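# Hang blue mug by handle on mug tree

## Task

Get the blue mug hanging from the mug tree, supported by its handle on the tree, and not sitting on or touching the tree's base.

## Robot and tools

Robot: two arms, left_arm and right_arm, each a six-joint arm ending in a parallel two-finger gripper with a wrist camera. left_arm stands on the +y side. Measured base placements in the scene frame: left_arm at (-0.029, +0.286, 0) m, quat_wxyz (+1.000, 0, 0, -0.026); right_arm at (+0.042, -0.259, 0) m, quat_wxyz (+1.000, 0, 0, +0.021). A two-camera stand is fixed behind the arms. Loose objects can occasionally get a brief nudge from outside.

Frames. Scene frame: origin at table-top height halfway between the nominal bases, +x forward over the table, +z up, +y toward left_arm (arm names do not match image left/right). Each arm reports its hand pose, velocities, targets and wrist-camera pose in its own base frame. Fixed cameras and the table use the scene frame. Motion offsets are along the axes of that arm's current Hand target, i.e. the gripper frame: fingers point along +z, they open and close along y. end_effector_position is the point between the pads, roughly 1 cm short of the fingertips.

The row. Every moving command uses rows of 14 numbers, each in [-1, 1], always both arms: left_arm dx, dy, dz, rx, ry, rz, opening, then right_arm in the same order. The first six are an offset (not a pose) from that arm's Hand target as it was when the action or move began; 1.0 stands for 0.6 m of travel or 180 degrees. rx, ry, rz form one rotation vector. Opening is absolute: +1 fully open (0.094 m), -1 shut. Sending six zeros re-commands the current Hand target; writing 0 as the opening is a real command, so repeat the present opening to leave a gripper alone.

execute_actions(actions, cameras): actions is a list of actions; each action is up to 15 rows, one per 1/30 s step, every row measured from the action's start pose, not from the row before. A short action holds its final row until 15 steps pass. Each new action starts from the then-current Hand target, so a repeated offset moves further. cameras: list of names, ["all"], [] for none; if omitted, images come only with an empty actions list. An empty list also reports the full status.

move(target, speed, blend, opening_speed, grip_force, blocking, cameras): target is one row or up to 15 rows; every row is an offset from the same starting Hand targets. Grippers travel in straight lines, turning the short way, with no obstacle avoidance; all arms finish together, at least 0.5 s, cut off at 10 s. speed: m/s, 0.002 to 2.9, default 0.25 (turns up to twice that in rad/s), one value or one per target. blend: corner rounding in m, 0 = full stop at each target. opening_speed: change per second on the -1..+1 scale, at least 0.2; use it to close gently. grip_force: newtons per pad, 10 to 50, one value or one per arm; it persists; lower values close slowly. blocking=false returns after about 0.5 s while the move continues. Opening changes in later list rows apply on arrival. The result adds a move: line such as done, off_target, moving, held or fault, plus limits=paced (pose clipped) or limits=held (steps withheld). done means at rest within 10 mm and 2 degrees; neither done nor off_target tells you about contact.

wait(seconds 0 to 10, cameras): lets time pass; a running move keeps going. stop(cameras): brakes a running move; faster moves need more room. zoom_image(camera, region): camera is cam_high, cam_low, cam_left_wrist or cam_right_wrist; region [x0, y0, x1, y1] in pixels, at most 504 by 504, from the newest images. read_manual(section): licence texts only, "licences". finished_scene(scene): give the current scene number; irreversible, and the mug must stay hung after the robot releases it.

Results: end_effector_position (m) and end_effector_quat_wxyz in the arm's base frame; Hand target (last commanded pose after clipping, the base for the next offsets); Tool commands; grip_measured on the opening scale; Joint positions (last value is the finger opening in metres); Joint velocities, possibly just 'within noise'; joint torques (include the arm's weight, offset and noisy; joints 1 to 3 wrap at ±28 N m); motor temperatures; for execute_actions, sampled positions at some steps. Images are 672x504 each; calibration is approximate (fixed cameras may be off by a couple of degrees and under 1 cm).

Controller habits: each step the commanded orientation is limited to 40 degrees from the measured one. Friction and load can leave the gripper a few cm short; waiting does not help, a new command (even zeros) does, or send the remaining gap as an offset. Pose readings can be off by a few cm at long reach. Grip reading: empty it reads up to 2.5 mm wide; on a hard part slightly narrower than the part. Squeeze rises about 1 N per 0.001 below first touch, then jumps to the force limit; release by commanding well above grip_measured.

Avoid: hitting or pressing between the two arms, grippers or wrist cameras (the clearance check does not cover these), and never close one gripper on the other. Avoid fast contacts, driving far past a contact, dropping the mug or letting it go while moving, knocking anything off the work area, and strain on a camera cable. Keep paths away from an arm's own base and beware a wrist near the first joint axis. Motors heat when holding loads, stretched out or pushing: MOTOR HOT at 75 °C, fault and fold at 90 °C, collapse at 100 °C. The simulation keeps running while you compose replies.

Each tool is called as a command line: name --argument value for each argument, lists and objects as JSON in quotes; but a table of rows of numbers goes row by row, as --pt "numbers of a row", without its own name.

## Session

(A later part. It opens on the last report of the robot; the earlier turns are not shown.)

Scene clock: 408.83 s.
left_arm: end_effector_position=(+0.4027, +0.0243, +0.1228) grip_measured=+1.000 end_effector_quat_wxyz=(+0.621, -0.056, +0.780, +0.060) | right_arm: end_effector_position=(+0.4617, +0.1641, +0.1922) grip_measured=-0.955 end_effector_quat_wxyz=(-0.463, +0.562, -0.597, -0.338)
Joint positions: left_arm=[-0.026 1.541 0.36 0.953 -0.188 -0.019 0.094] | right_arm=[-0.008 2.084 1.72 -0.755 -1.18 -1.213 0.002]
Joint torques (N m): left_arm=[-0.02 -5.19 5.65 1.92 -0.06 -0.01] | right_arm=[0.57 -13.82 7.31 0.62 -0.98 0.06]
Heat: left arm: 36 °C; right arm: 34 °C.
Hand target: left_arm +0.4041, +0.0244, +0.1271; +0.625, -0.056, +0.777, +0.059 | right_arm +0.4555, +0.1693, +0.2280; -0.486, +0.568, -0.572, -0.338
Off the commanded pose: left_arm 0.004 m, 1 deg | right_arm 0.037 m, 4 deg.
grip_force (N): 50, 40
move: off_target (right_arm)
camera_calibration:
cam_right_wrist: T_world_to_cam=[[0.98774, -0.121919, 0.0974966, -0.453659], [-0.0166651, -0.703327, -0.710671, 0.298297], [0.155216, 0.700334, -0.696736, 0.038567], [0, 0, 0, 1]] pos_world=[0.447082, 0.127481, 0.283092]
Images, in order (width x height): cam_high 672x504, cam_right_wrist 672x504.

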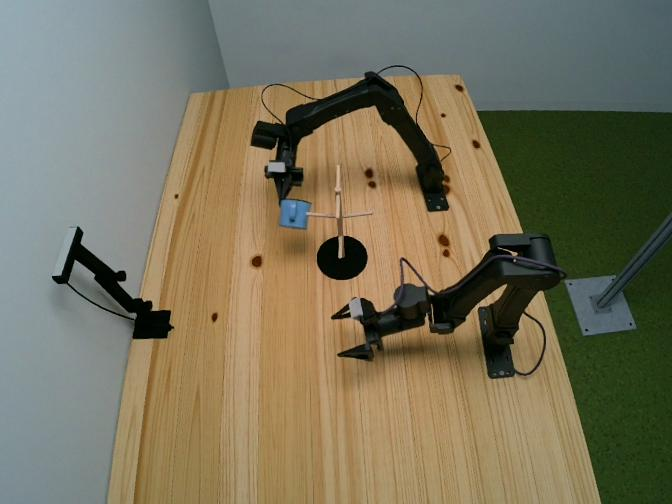

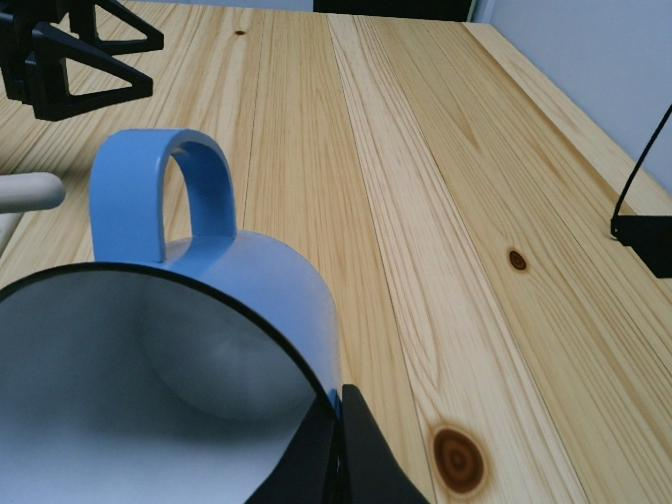

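move --target '[0,0,0,0,0,0,1, 0,0.0333,0,0,0,0,-1]' --cameras '["cam_high","cam_right_wrist"]' --speed 0.06

zoom_image --camera "cam_high" --region '[230, 130, 390, 290]'

Scene clock: 418.07 s.
left_arm: end_effector_position=(+0.4027, +0.0243, +0.1228) grip_measured=+1.000 end_effector_quat_wxyz=(+0.621, -0.056, +0.780, +0.060) | right_arm: end_effector_position=(+0.4449, +0.1673, +0.2012) grip_measured=-0.955 end_effector_quat_wxyz=(-0.469, +0.565, -0.592, -0.334)
Joint positions: left_arm=[-0.026 1.541 0.36 0.953 -0.188 -0.019 0.094] | right_arm=[-0.001 2.003 1.629 -0.716 -1.179 -1.201 0.002]
Joint torques (N m): left_arm=[-0.01 -5.19 5.63 1.92 -0.05 0] | right_arm=[0.49 -12.96 5 0.8 -0.95 0.08]
Heat: left arm: 36 °C; right arm: 35 °C.
Hand target: left_arm +0.4041, +0.0244, +0.1271; +0.625, -0.056, +0.777, +0.059 | right_arm +0.4359, +0.1719, +0.2249; -0.486, +0.568, -0.572, -0.338
Off the commanded pose: left_arm 0.004 m, 1 deg | right_arm 0.026 m, 3 deg.
grip_force (N): 50, 40
move: off_target (right_arm)
camera_calibration:
cam_right_wrist: T_world_to_cam=[[0.986124, -0.119564, 0.115166, -0.440784], [-0.00205386, -0.702469, -0.711711, 0.30013], [0.165996, 0.701599, -0.692967, 0.0394151], [0, 0, 0, 1]] pos_world=[0.428741, 0.130477, 0.291683]
Images, in order (width x height): cam_high 672x504, cam_right_wrist 672x504.

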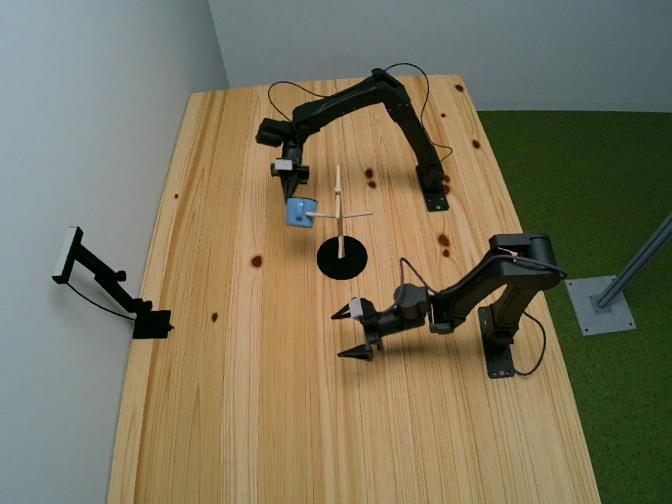

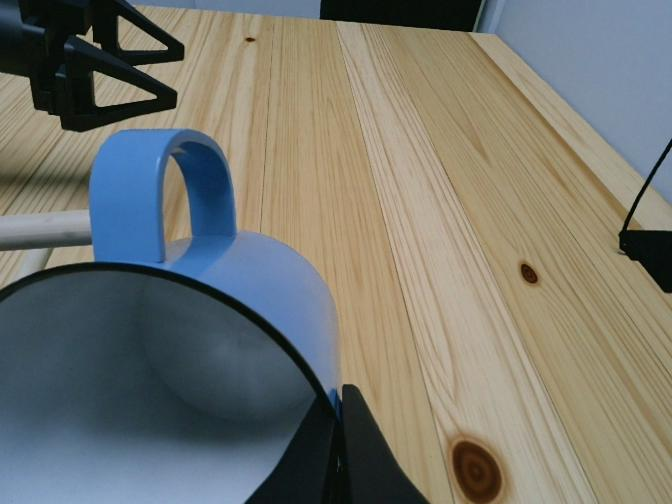

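Scaled by 3.150 from the camera's 672x504 image, which has a finer 960x720 frame.

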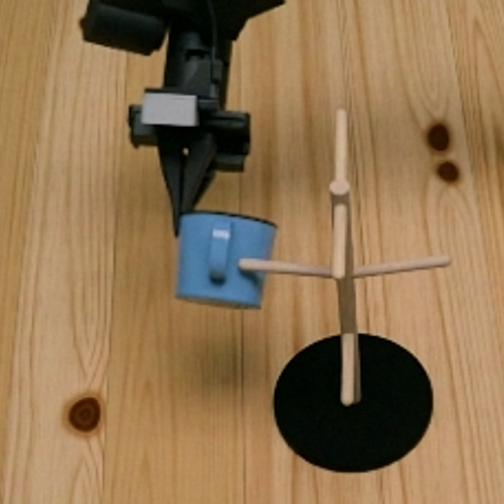

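move --target '[0,0,0,0,0,0,1, 0.0177,0.0,0.0092,0,0,0,-1]' --cameras '["cam_high","cam_right_wrist"]' --speed 0.05

zoom_image --camera "cam_high" --region '[230, 130, 390, 290]'

Scene clock: 424.63 s.
left_arm: end_effector_position=(+0.4027, +0.0243, +0.1228) grip_measured=+1.000 end_effector_quat_wxyz=(+0.621, -0.056, +0.780, +0.060) | right_arm: end_effector_position=(+0.4459, +0.1687, +0.1946) grip_measured=-0.955 end_effector_quat_wxyz=(-0.472, +0.566, -0.589, -0.330)
Joint positions: left_arm=[-0.026 1.541 0.36 0.953 -0.188 -0.019 0.094] | right_arm=[0.002 2.003 1.597 -0.663 -1.178 -1.19 0.002]
Joint torques (N m): left_arm=[-0.03 -5.2 5.64 1.92 -0.06 -0.01] | right_arm=[0.47 -12.12 4.98 0.84 -0.94 0.09]
Heat: left arm: 36 °C; right arm: 36 °C.
Hand target: left_arm +0.4041, +0.0244, +0.1271; +0.625, -0.056, +0.777, +0.059 | right_arm +0.4381, +0.1735, +0.2132; -0.486, +0.568, -0.573, -0.338
Off the commanded pose: left_arm 0.004 m, 1 deg | right_arm 0.021 m, 3 deg.
grip_force (N): 50, 40
move: off_target (right_arm)
camera_calibration:
cam_right_wrist: T_world_to_cam=[[0.984679, -0.120545, 0.126003, -0.442141], [0.00524843, -0.701768, -0.712386, 0.293237], [0.1743, 0.702133, -0.690383, 0.0293562], [0, 0, 0, 1]] pos_world=[0.428711, 0.131874, 0.284876]
Images, in order (width x height): cam_high 672x504, cam_right_wrist 672x504.

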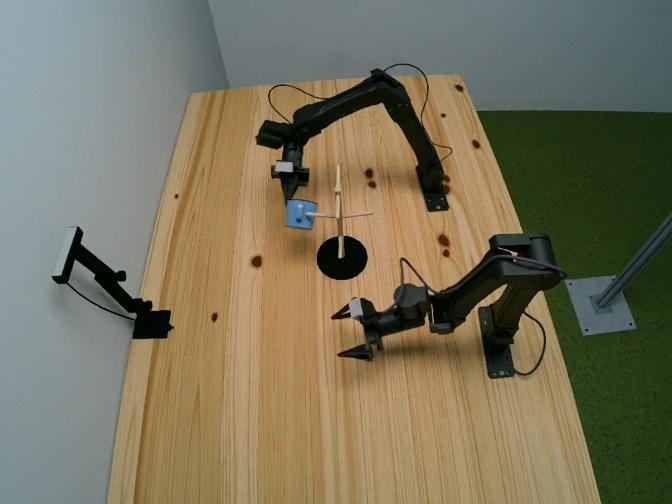

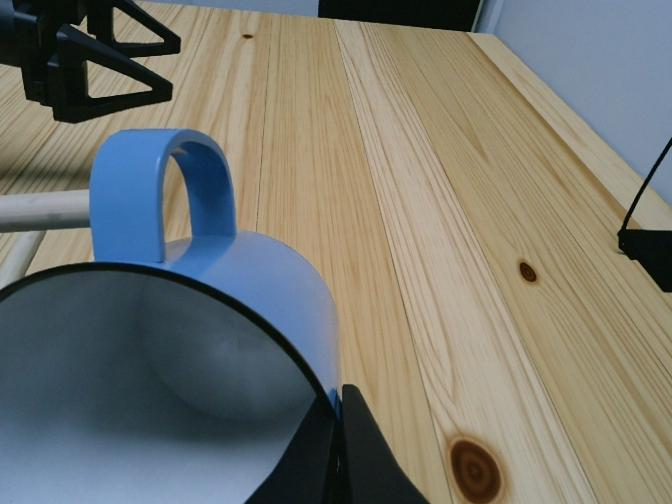

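Scaled by 3.150 from the camera's 672x504 image, which has a finer 960x720 frame.

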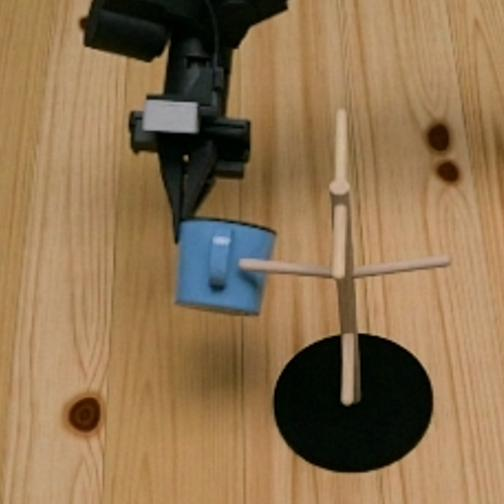

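move --target '[0,0,0,0,0,0,1, 0.0125,0.0355,0.004,0,0,0,-1]' --cameras '["cam_high","cam_right_wrist"]' --speed 0.05

zoom_image --camera "cam_high" --region '[230, 130, 390, 290]'

Scene clock: 429.00 s.
left_arm: end_effector_position=(+0.4027, +0.0243, +0.1228) grip_measured=+1.000 end_effector_quat_wxyz=(+0.621, -0.056, +0.780, +0.060) | right_arm: end_effector_position=(+0.4264, +0.1722, +0.1806) grip_measured=-0.955 end_effector_quat_wxyz=(-0.470, +0.565, -0.590, -0.333)
Joint positions: left_arm=[-0.026 1.541 0.36 0.953 -0.188 -0.019 0.094] | right_arm=[0.011 1.942 1.453 -0.573 -1.175 -1.173 0.002]
Joint torques (N m): left_arm=[-0.02 -5.2 5.63 1.93 -0.06 -0.01] | right_arm=[0.39 -12.21 4.93 0.84 -0.92 0.1]
Heat: left arm: 36 °C; right arm: 36 °C.
Hand target: left_arm +0.4041, +0.0244, +0.1271; +0.625, -0.056, +0.777, +0.059 | right_arm +0.4186, +0.1760, +0.2019; -0.486, +0.568, -0.573, -0.338
Off the commanded pose: left_arm 0.004 m, 1 deg | right_arm 0.023 m, 3 deg.
grip_force (N): 50, 40
move: off_target (right_arm)
camera_calibration:
cam_right_wrist: T_world_to_cam=[[0.985854, -0.119149, 0.117875, -0.419961], [0.000452316, -0.701404, -0.712764, 0.287838], [0.167603, 0.702735, -0.691428, 0.0235947], [0, 0, 0, 1]] pos_world=[0.409935, 0.135272, 0.270978]
Images, in order (width x height): cam_high 672x504, cam_right_wrist 672x504.

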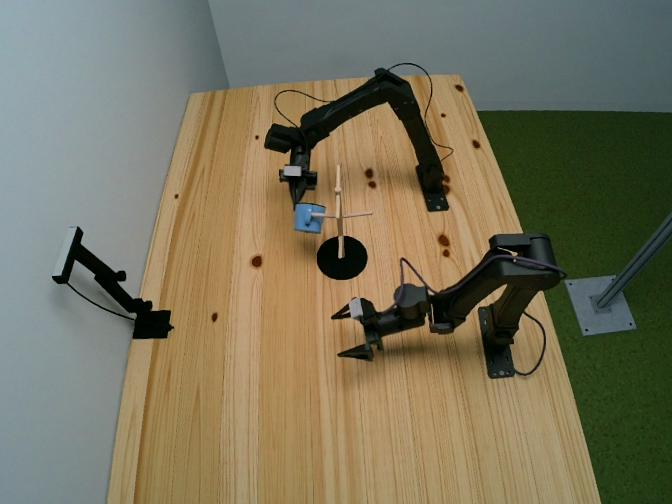

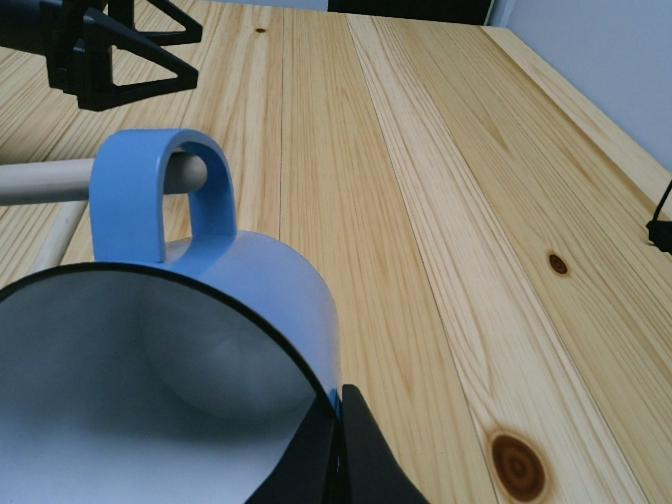

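Scaled by 3.150 from the camera's 672x504 image, which has a finer 960x720 frame.

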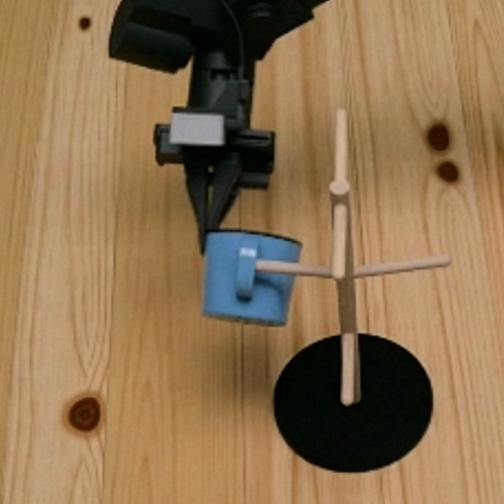

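move --target '[0,0,0,0,0,0,1, -0.0047,0.0242,-0.0015,0,0,0,-1]' --cameras '["cam_high","cam_low","cam_right_wrist"]' --speed 0.05

zoom_image --camera "cam_high" --region '[230, 130, 390, 290]'

zoom_image --camera "cam_low" --region '[280, 110, 480, 280]'

Scene clock: 438.47 s.
left_arm: end_effector_position=(+0.4027, +0.0243, +0.1228) grip_measured=+1.000 end_effector_quat_wxyz=(+0.621, -0.056, +0.780, +0.060) | right_arm: end_effector_position=(+0.4119, +0.1736, +0.1825) grip_measured=-0.955 end_effector_quat_wxyz=(-0.471, +0.565, -0.590, -0.333)
Joint positions: left_arm=[-0.026 1.541 0.36 0.953 -0.188 -0.019 0.094] | right_arm=[0.015 1.883 1.378 -0.541 -1.173 -1.158 0.002]
Joint torques (N m): left_arm=[-0.02 -5.2 5.67 1.92 -0.05 0] | right_arm=[0.55 -11.59 4.9 0.86 -0.92 0.08]
Motor temperatures (°C): left_arm=[22 26 31 36 21 20 24] | right_arm=[20 37 32 23 23 21 24]
Heat: left arm: 36 °C; right arm: 37 °C.
Hand target: left_arm +0.4041, +0.0244, +0.1271; +0.625, -0.056, +0.777, +0.059 | right_arm +0.4039, +0.1780, +0.2023; -0.485, +0.568, -0.573, -0.338
Off the commanded pose: left_arm 0.004 m, 1 deg | right_arm 0.022 m, 3 deg.
grip_force (N): 50, 40
move: off_target (right_arm)
camera_calibration:
cam_right_wrist: T_world_to_cam=[[0.985443, -0.121165, 0.119251, -0.405553], [0.000169795, -0.700751, -0.713406, 0.290376], [0.170005, 0.703041, -0.69053, 0.0251355], [0, 0, 0, 1]] pos_world=[0.395327, 0.136671, 0.272875]
Images, in order (width x height): cam_high 672x504, cam_low 672x504, cam_right_wrist 672x504.

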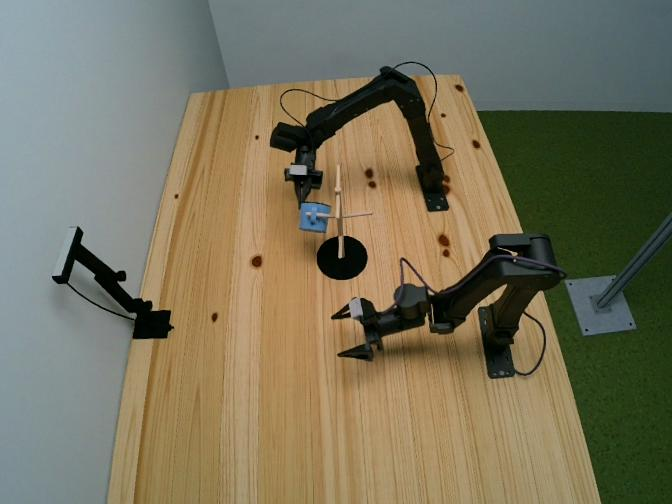

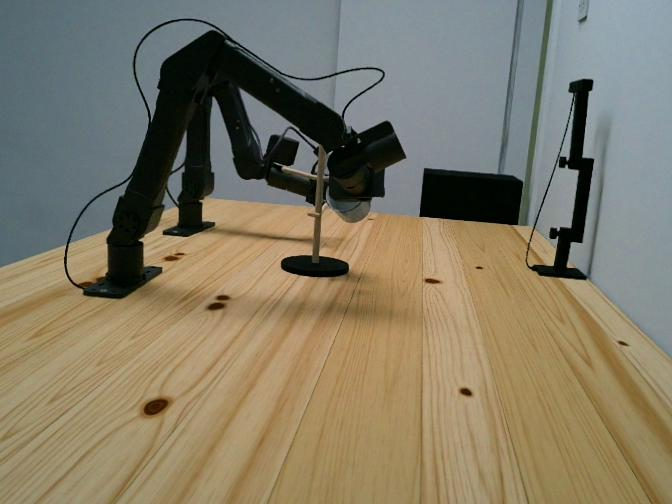

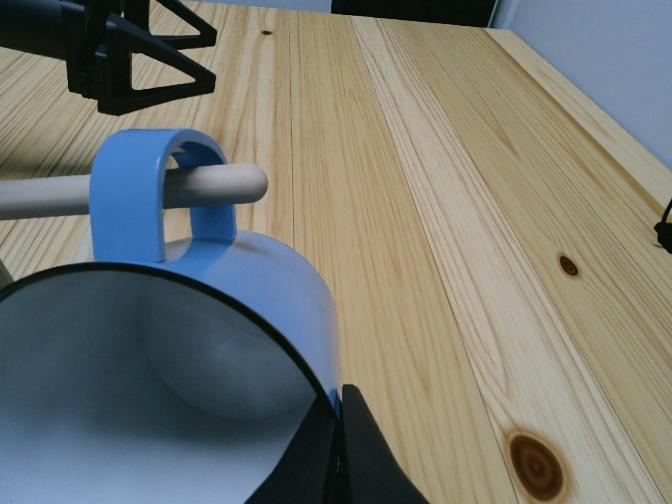

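Scaled by 3.150 from the camera's 672x504 image, which has a finer 960x720 frame.

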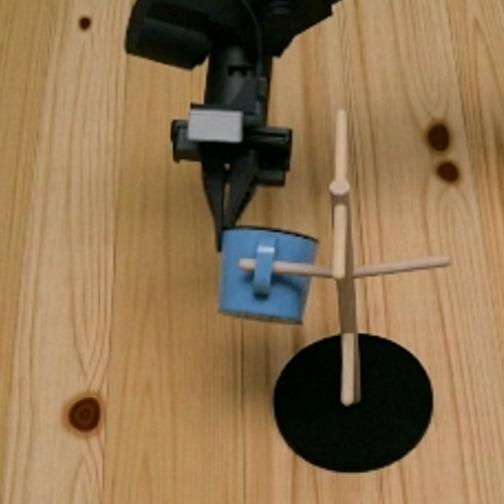

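Scaled by 2.520 from the camera's 672x504 image, which has a finer 960x720 frame.

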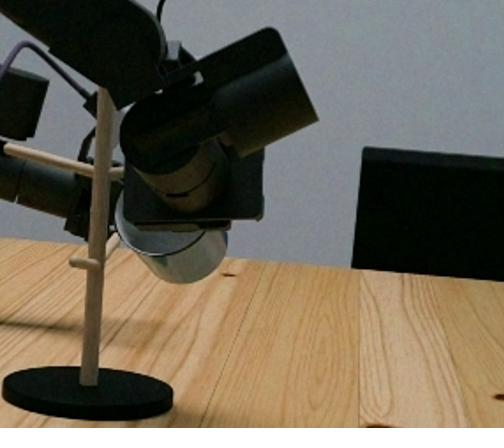

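move --target '[0,0,0,0,0,0,1, 0.0094,0.0133,0.003,0,0,0,-1]' --cameras '["cam_high","cam_right_wrist"]' --speed 0.04

zoom_image --camera "cam_high" --region '[230, 130, 390, 290]'

Scene clock: 443.13 s.
left_arm: end_effector_position=(+0.4027, +0.0243, +0.1228) grip_measured=+1.000 end_effector_quat_wxyz=(+0.621, -0.056, +0.780, +0.060) | right_arm: end_effector_position=(+0.4050, +0.1747, +0.1754) grip_measured=-0.955 end_effector_quat_wxyz=(-0.471, +0.565, -0.590, -0.333)
Joint positions: left_arm=[-0.026 1.541 0.36 0.953 -0.188 -0.019 0.094] | right_arm=[0.018 1.864 1.323 -0.499 -1.171 -1.152 0.002]
Joint torques (N m): left_arm=[-0.03 -5.16 5.64 1.93 -0.06 -0.01] | right_arm=[0.5 -11.47 4.88 0.88 -0.92 0.09]
Heat: left arm: 36 °C; right arm: 37 °C.
Hand target: left_arm +0.4041, +0.0244, +0.1271; +0.625, -0.056, +0.777, +0.059 | right_arm +0.3971, +0.1788, +0.1953; -0.486, +0.568, -0.572, -0.338
Off the commanded pose: left_arm 0.004 m, 1 deg | right_arm 0.022 m, 3 deg.
grip_force (N): 50, 40
move: off_target (right_arm)
camera_calibration:
cam_right_wrist: T_world_to_cam=[[0.985479, -0.121088, 0.119035, -0.397753], [0.0000598363, -0.700788, -0.713369, 0.286051], [0.169799, 0.703017, -0.690605, 0.020806], [0, 0, 0, 1]] pos_world=[0.388427, 0.137671, 0.265775]
Images, in order (width x height): cam_high 672x504, cam_right_wrist 672x504.

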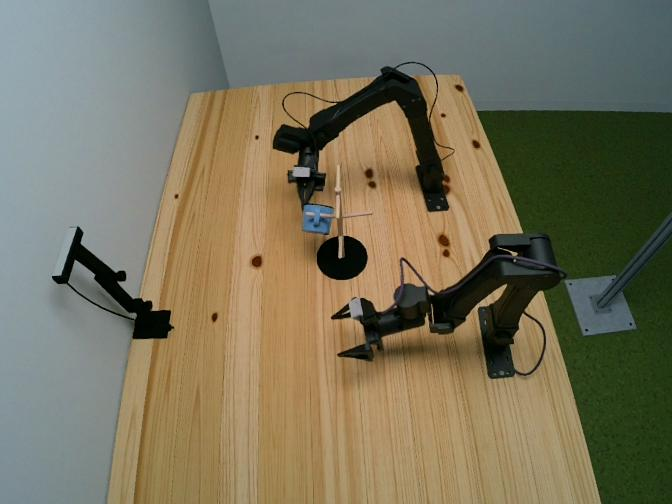

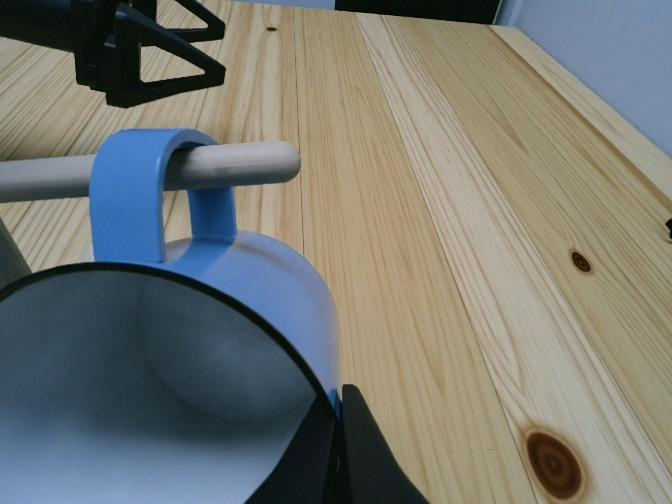

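Scaled by 3.150 from the camera's 672x504 image, which has a finer 960x720 frame.

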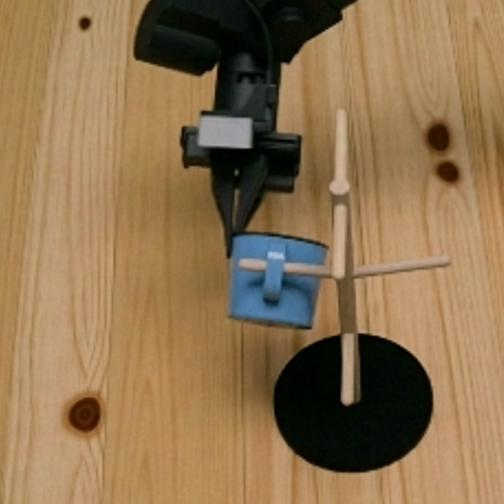

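move --target '[0,0,0,0,0,0,1, 0.0162,0,0.0332,0,-0.111,0,-1]' --cameras '["cam_high","cam_right_wrist","cam_low"]' --speed 0.06

zoom_image --camera "cam_high" --region '[230, 130, 390, 290]'

Scene clock: 455.77 s.
left_arm: end_effector_position=(+0.4027, +0.0243, +0.1228) grip_measured=+1.000 end_effector_quat_wxyz=(+0.621, -0.056, +0.780, +0.060) | right_arm: end_effector_position=(+0.4005, +0.1923, +0.1829) grip_measured=-0.955 end_effector_quat_wxyz=(+0.577, -0.507, +0.478, +0.426)
Joint positions: left_arm=[-0.026 1.541 0.36 0.953 -0.188 -0.019 0.094] | right_arm=[0.033 2.05 0.969 1.268 -1.415 0.005 0.002]
Joint torques (N m): left_arm=[-0.05 -5.2 5.64 1.93 -0.06 -0.01] | right_arm=[0.57 -7.41 4.27 1.35 0.19 0.24]
Heat: left arm: 36 °C; right arm: 36 °C.
Hand target: left_arm +0.4041, +0.0244, +0.1271; +0.625, -0.056, +0.777, +0.059 | right_arm +0.4016, +0.1945, +0.1802; +0.578, -0.501, +0.480, +0.431
Off the commanded pose: left_arm 0.004 m, 1 deg | right_arm 0.004 m, 1 deg.
grip_force (N): 50, 40
move: done
camera_calibration:
cam_right_wrist: T_world_to_cam=[[0.981126, -0.0978485, 0.166784, -0.403508], [0.114812, -0.399251, -0.909625, 0.235821], [0.155594, 0.911605, -0.380481, -0.0768238], [0, 0, 0, 1]] pos_world=[0.38077, 0.124702, 0.252577]
Images, in order (width x height): cam_high 672x504, cam_low 672x504, cam_right_wrist 672x504.

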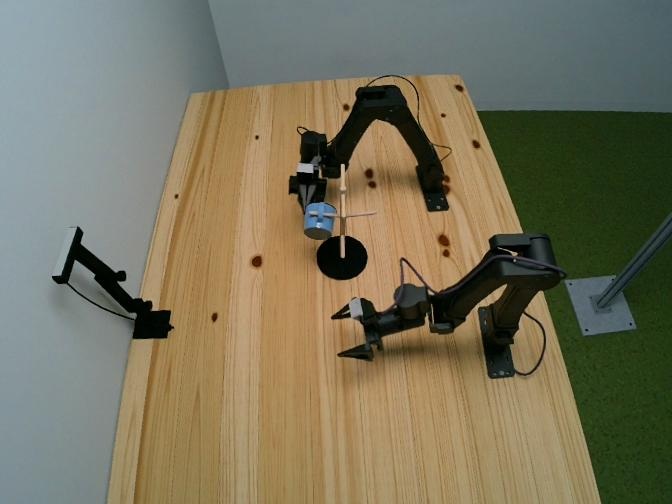

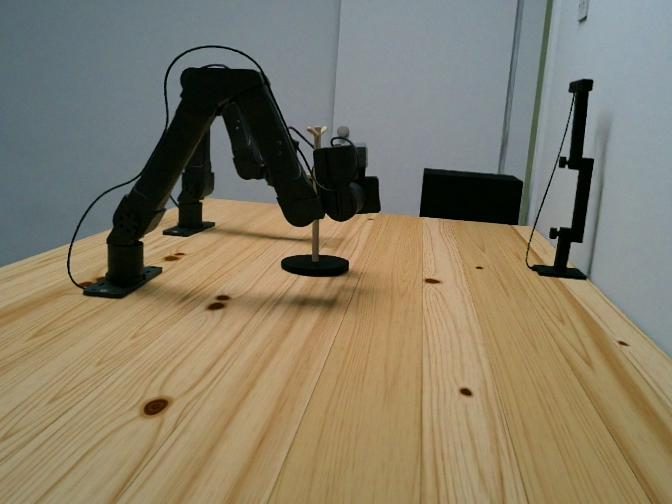

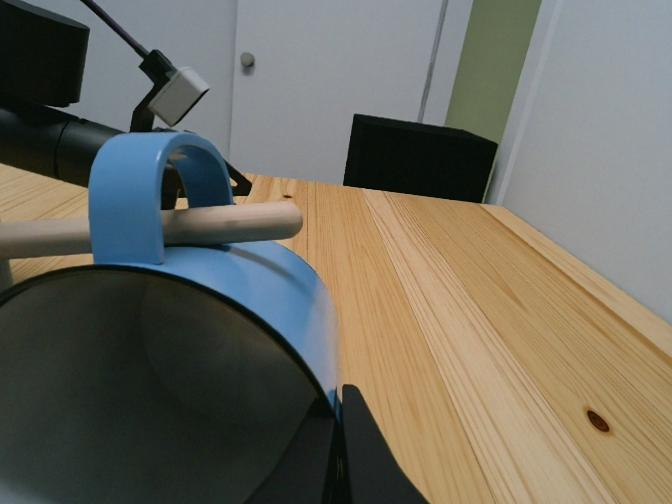

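Scaled by 3.150 from the camera's 672x504 image, which has a finer 960x720 frame.

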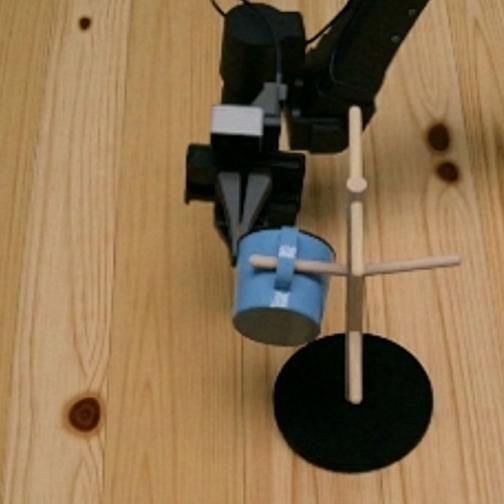

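move --target '[0,0,0,0,0,0,1, 0.0098,-0.0167,0,0,0,0,-1]' --cameras '["cam_high","cam_right_wrist"]' --speed 0.04

zoom_image --camera "cam_high" --region '[230, 130, 390, 290]'

Scene clock: 474.40 s.
left_arm: end_effector_position=(+0.4027, +0.0243, +0.1228) grip_measured=+1.000 end_effector_quat_wxyz=(+0.621, -0.056, +0.780, +0.060) | right_arm: end_effector_position=(+0.4059, +0.1926, +0.1766) grip_measured=-0.955 end_effector_quat_wxyz=(+0.574, -0.504, +0.480, +0.432)
Joint positions: left_arm=[-0.026 1.541 0.36 0.953 -0.188 -0.019 0.094] | right_arm=[0.033 2.093 0.994 1.307 -1.419 0.041 0.002]
Joint torques (N m): left_arm=[-0.02 -5.19 5.61 1.92 -0.06 -0.01] | right_arm=[0.16 -7.15 5.97 1.23 0.21 0.15]
Heat: left arm: 36 °C; right arm: 35 °C.
Hand target: left_arm +0.4041, +0.0244, +0.1271; +0.625, -0.056, +0.777, +0.059 | right_arm +0.4124, +0.1933, +0.1760; +0.578, -0.501, +0.480, +0.431
Off the commanded pose: left_arm 0.004 m, 1 deg | right_arm 0.007 m, 1 deg.
grip_force (N): 50, 40
move: done
camera_calibration:
cam_right_wrist: T_world_to_cam=[[0.983792, -0.0938362, 0.152802, -0.407149], [0.104103, -0.394944, -0.912788, 0.233566], [0.146001, 0.913901, -0.378774, -0.0772012], [0, 0, 0, 1]] pos_world=[0.387506, 0.124594, 0.246168]
Images, in order (width x height): cam_high 672x504, cam_right_wrist 672x504.

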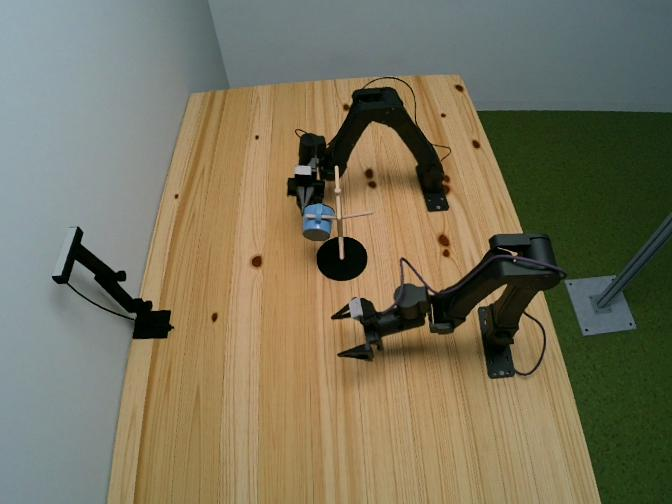

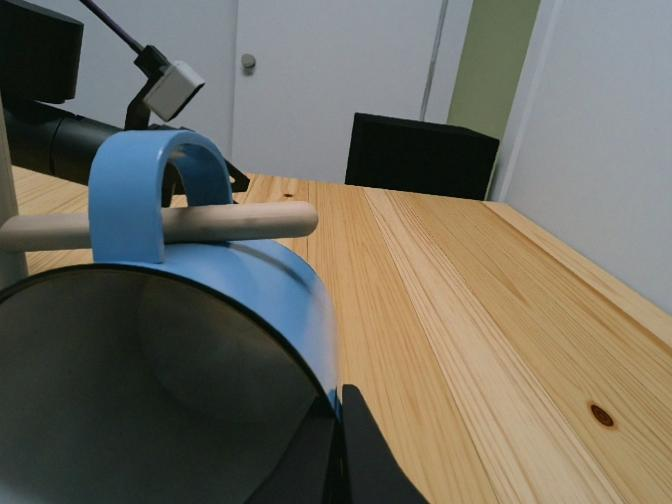

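Scaled by 3.150 from the camera's 672x504 image, which has a finer 960x720 frame.

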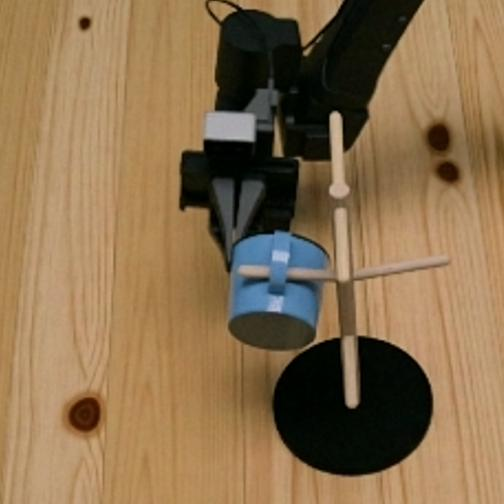

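move --target '[0,0,0,0,0,0,1, 0.0133,0.0025,0,0,0,0,-1]' --cameras '["cam_high","cam_right_wrist","cam_low"]' --speed 0.04

zoom_image --camera "cam_high" --region '[230, 130, 390, 290]'

Scene clock: 479.27 s.
left_arm: end_effector_position=(+0.4027, +0.0243, +0.1228) grip_measured=+1.000 end_effector_quat_wxyz=(+0.621, -0.056, +0.780, +0.060) | right_arm: end_effector_position=(+0.4062, +0.1926, +0.1722) grip_measured=-0.955 end_effector_quat_wxyz=(+0.576, -0.506, +0.477, +0.430)
Joint positions: left_arm=[-0.026 1.541 0.36 0.953 -0.188 -0.019 0.094] | right_arm=[0.033 2.114 0.994 1.347 -1.419 0.051 0.002]
Joint torques (N m): left_arm=[-0.03 -5.2 5.65 1.92 -0.06 -0.01] | right_arm=[0.25 -6.86 5.56 1.14 0.23 0.07]
Heat: left arm: 36 °C; right arm: 35 °C.
Hand target: left_arm +0.4041, +0.0244, +0.1271; +0.625, -0.056, +0.777, +0.059 | right_arm +0.4123, +0.1936, +0.1679; +0.578, -0.501, +0.480, +0.431
Off the commanded pose: left_arm 0.004 m, 1 deg | right_arm 0.007 m, 1 deg.
grip_force (N): 50, 40
move: done
camera_calibration:
cam_right_wrist: T_world_to_cam=[[0.982378, -0.0938065, 0.161662, -0.407737], [0.112604, -0.393306, -0.912486, 0.225653], [0.14918, 0.91461, -0.375812, -0.0807881], [0, 0, 0, 1]] pos_world=[0.387194, 0.124392, 0.241459]
Images, in order (width x height): cam_high 672x504, cam_low 672x504, cam_right_wrist 672x504.

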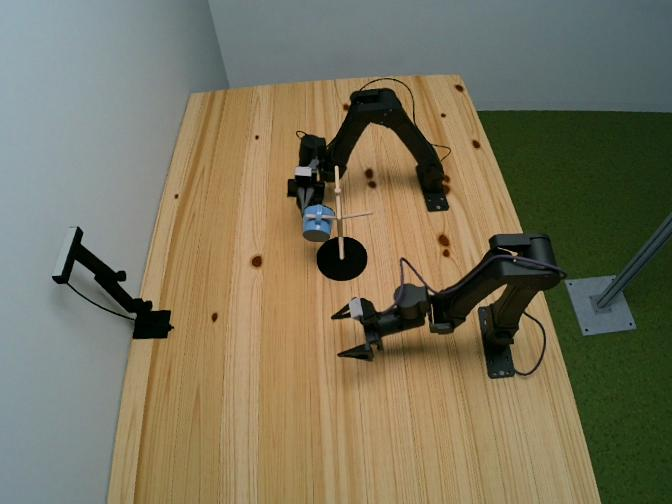

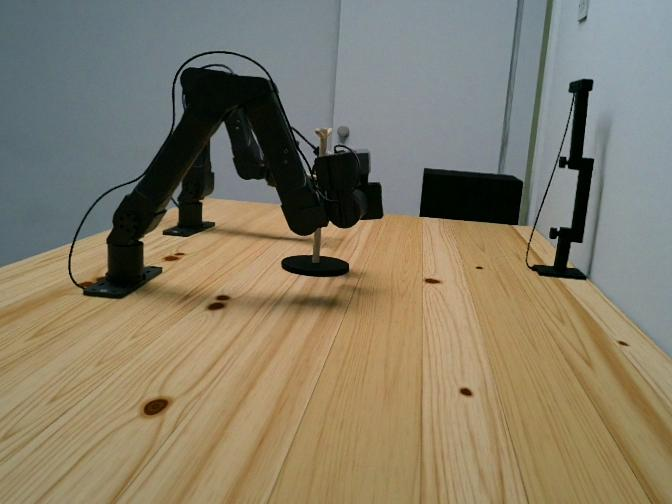

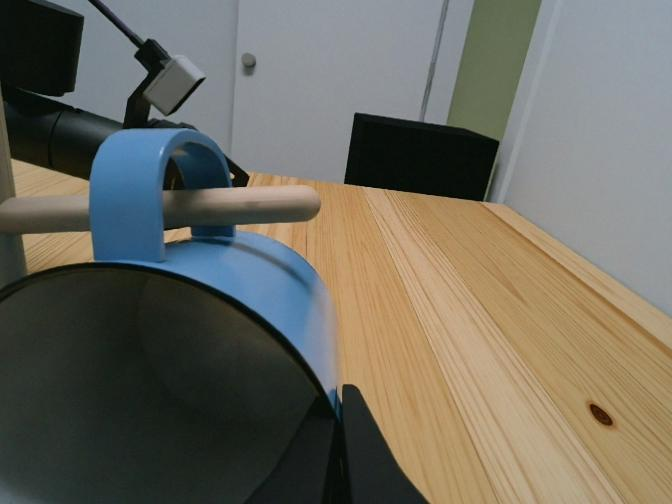

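Scaled by 3.150 from the camera's 672x504 image, which has a finer 960x720 frame.

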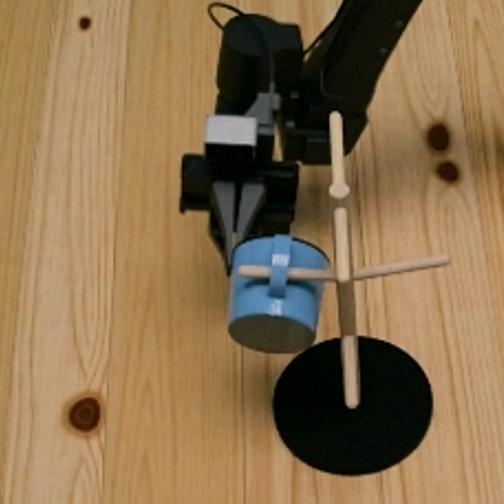

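move --target '[0,0,0,0,0,0,1, 0.0133,0.0025,0,0,0,0,-1]' --cameras '["cam_right_wrist"]' --speed 0.04

Scene clock: 481.63 s.
left_arm: end_effector_position=(+0.4027, +0.0243, +0.1228) grip_measured=+1.000 end_effector_quat_wxyz=(+0.621, -0.056, +0.780, +0.060) | right_arm: end_effector_position=(+0.4068, +0.1927, +0.1652) grip_measured=-0.955 end_effector_quat_wxyz=(+0.577, -0.506, +0.476, +0.429)
Joint positions: left_arm=[-0.026 1.541 0.36 0.953 -0.188 -0.019 0.094] | right_arm=[0.033 2.138 0.994 1.375 -1.419 0.051 0.002]
Joint torques (N m): left_arm=[-0.02 -5.19 5.64 1.92 -0.06 -0.01] | right_arm=[0.34 -6.9 5.19 1.13 0.24 0.08]
Heat: left arm: 36 °C; right arm: 35 °C.
Hand target: left_arm +0.4041, +0.0244, +0.1271; +0.625, -0.056, +0.777, +0.059 | right_arm +0.4122, +0.1940, +0.1598; +0.578, -0.501, +0.480, +0.431
Off the commanded pose: left_arm 0.004 m, 1 deg | right_arm 0.008 m, 1 deg.
grip_force (N): 50, 40
move: done
camera_calibration:
cam_right_wrist: T_world_to_cam=[[0.981934, -0.0938142, 0.164329, -0.407437], [0.115103, -0.393161, -0.912237, 0.218214], [0.150189, 0.914671, -0.37526, -0.0840978], [0, 0, 0, 1]] pos_world=[0.38759, 0.124492, 0.234458]
Images, in order (width x height): cam_right_wrist 672x504.

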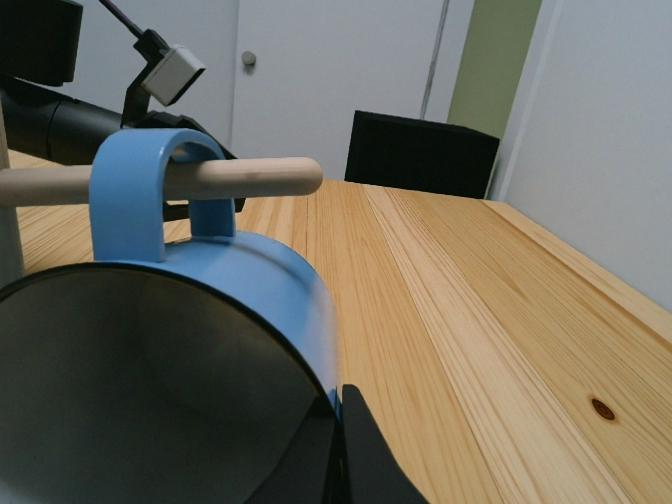

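move --target '[0,0,0,0,0,0,1, 0.0083,0.0015,0,0,0,0,-1]' --cameras '["cam_right_wrist","cam_high"]' --speed 0.03

Scene clock: 484.03 s.
left_arm: end_effector_position=(+0.4027, +0.0243, +0.1228) grip_measured=+1.000 end_effector_quat_wxyz=(+0.621, -0.056, +0.780, +0.060) | right_arm: end_effector_position=(+0.4070, +0.1928, +0.1613) grip_measured=-0.955 end_effector_quat_wxyz=(+0.578, -0.507, +0.475, +0.428)
Joint positions: left_arm=[-0.026 1.541 0.36 0.953 -0.188 -0.019 0.094] | right_arm=[0.033 2.153 0.994 1.396 -1.419 0.053 0.002]
Joint torques (N m): left_arm=[-0.03 -5.2 5.61 1.91 -0.06 -0.01] | right_arm=[0.34 -6.84 5.04 1.14 0.25 0.08]
Heat: left arm: 36 °C; right arm: 35 °C.
Hand target: left_arm +0.4041, +0.0244, +0.1271; +0.625, -0.056, +0.777, +0.059 | right_arm +0.4121, +0.1942, +0.1548; +0.578, -0.501, +0.480, +0.431
Off the commanded pose: left_arm 0.004 m, 1 deg | right_arm 0.009 m, 1 deg.
grip_force (N): 50, 40
move: done
camera_calibration:
cam_right_wrist: T_world_to_cam=[[0.981289, -0.0933808, 0.168381, -0.407405], [0.119097, -0.392772, -0.911892, 0.212938], [0.151289, 0.914883, -0.374301, -0.0863485], [0, 0, 0, 1]] pos_world=[0.387486, 0.124591, 0.230455]
Images, in order (width x height): cam_high 672x504, cam_right_wrist 672x504.

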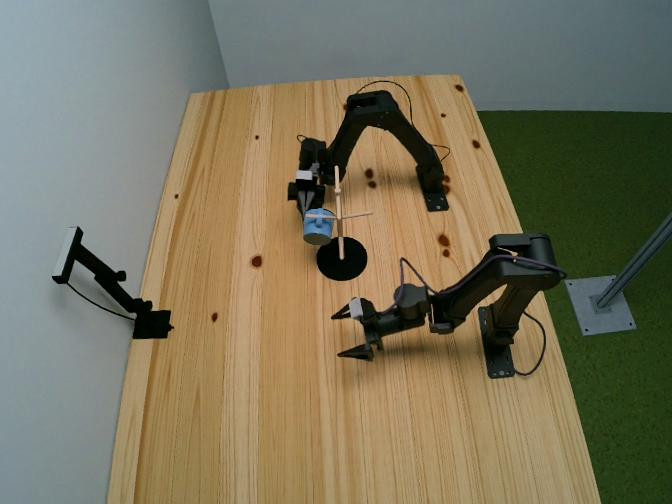

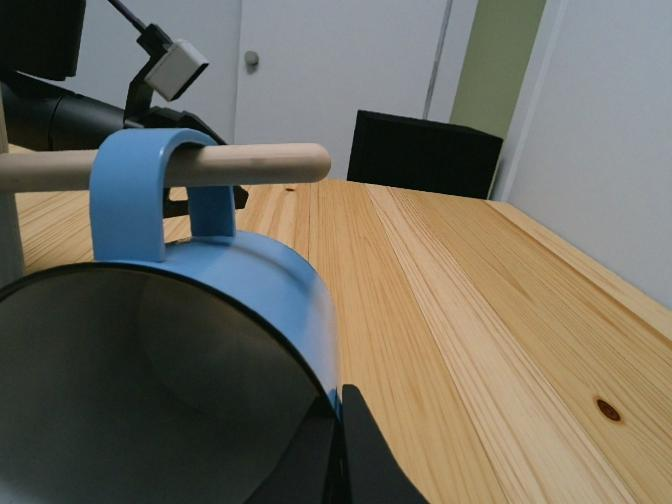

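move --target '[0,0,0,0,0,0,1, 0,0,0,0,0,0,-0.6]' --cameras '["cam_right_wrist","cam_high"]' --opening_speed 0.3

zoom_image --camera "cam_high" --region '[230, 130, 390, 290]'

Scene clock: 487.93 s.
left_arm: end_effector_position=(+0.4027, +0.0243, +0.1228) grip_measured=+1.000 end_effector_quat_wxyz=(+0.621, -0.056, +0.780, +0.060) | right_arm: end_effector_position=(+0.4069, +0.1928, +0.1627) grip_measured=-0.602 end_effector_quat_wxyz=(+0.580, -0.507, +0.473, +0.427)
Joint positions: left_arm=[-0.026 1.541 0.36 0.953 -0.188 -0.019 0.094] | right_arm=[0.033 2.153 0.994 1.409 -1.418 0.062 0.019]
Joint torques (N m): left_arm=[-0.03 -5.18 5.63 1.92 -0.06 -0.01] | right_arm=[0.32 -6.72 5.04 1.04 0.25 0.04]
Heat: left arm: 36 °C; right arm: 35 °C.
Hand target: left_arm +0.4041, +0.0244, +0.1271; +0.625, -0.056, +0.777, +0.059 | right_arm +0.4121, +0.1942, +0.1548; +0.578, -0.501, +0.480, +0.431
Off the commanded pose: left_arm 0.004 m, 1 deg | right_arm 0.010 m, 1 deg.
grip_force (N): 50, 40
move: done
camera_calibration:
cam_right_wrist: T_world_to_cam=[[0.980316, -0.0948808, 0.17314, -0.407663], [0.123196, -0.391316, -0.911973, 0.212258], [0.154281, 0.915352, -0.371924, -0.0874069], [0, 0, 0, 1]] pos_world=[0.386974, 0.124389, 0.231648]
Images, in order (width x height): cam_high 672x504, cam_right_wrist 672x504.

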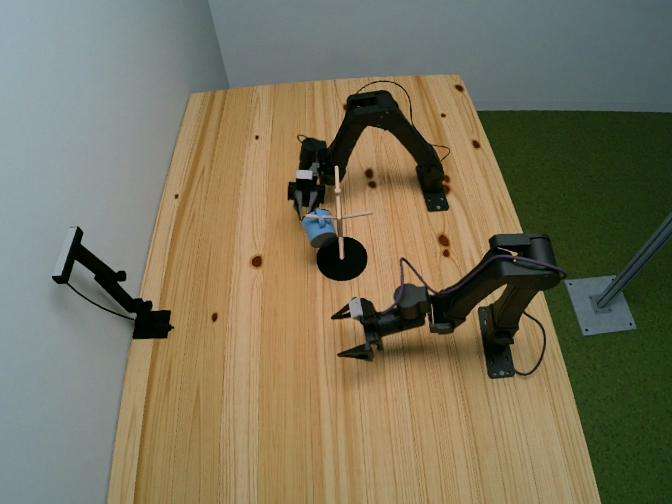

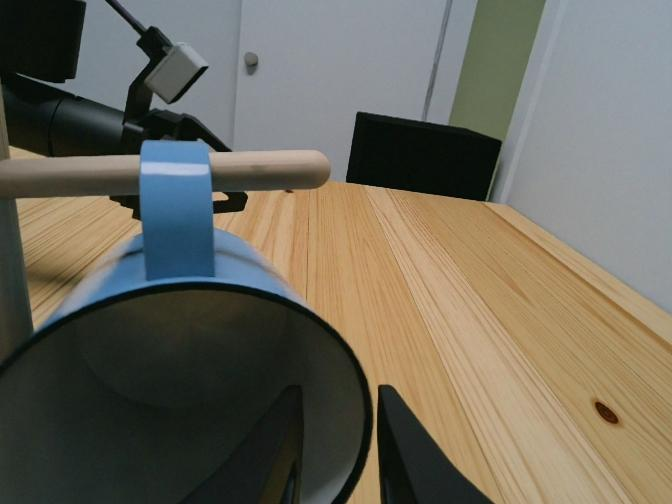

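Scaled by 3.150 from the camera's 672x504 image, which has a finer 960x720 frame.

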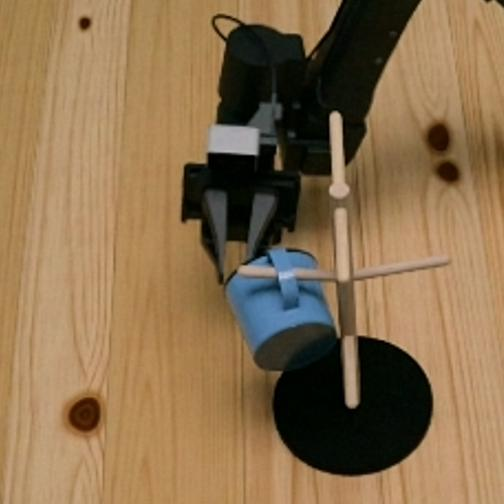

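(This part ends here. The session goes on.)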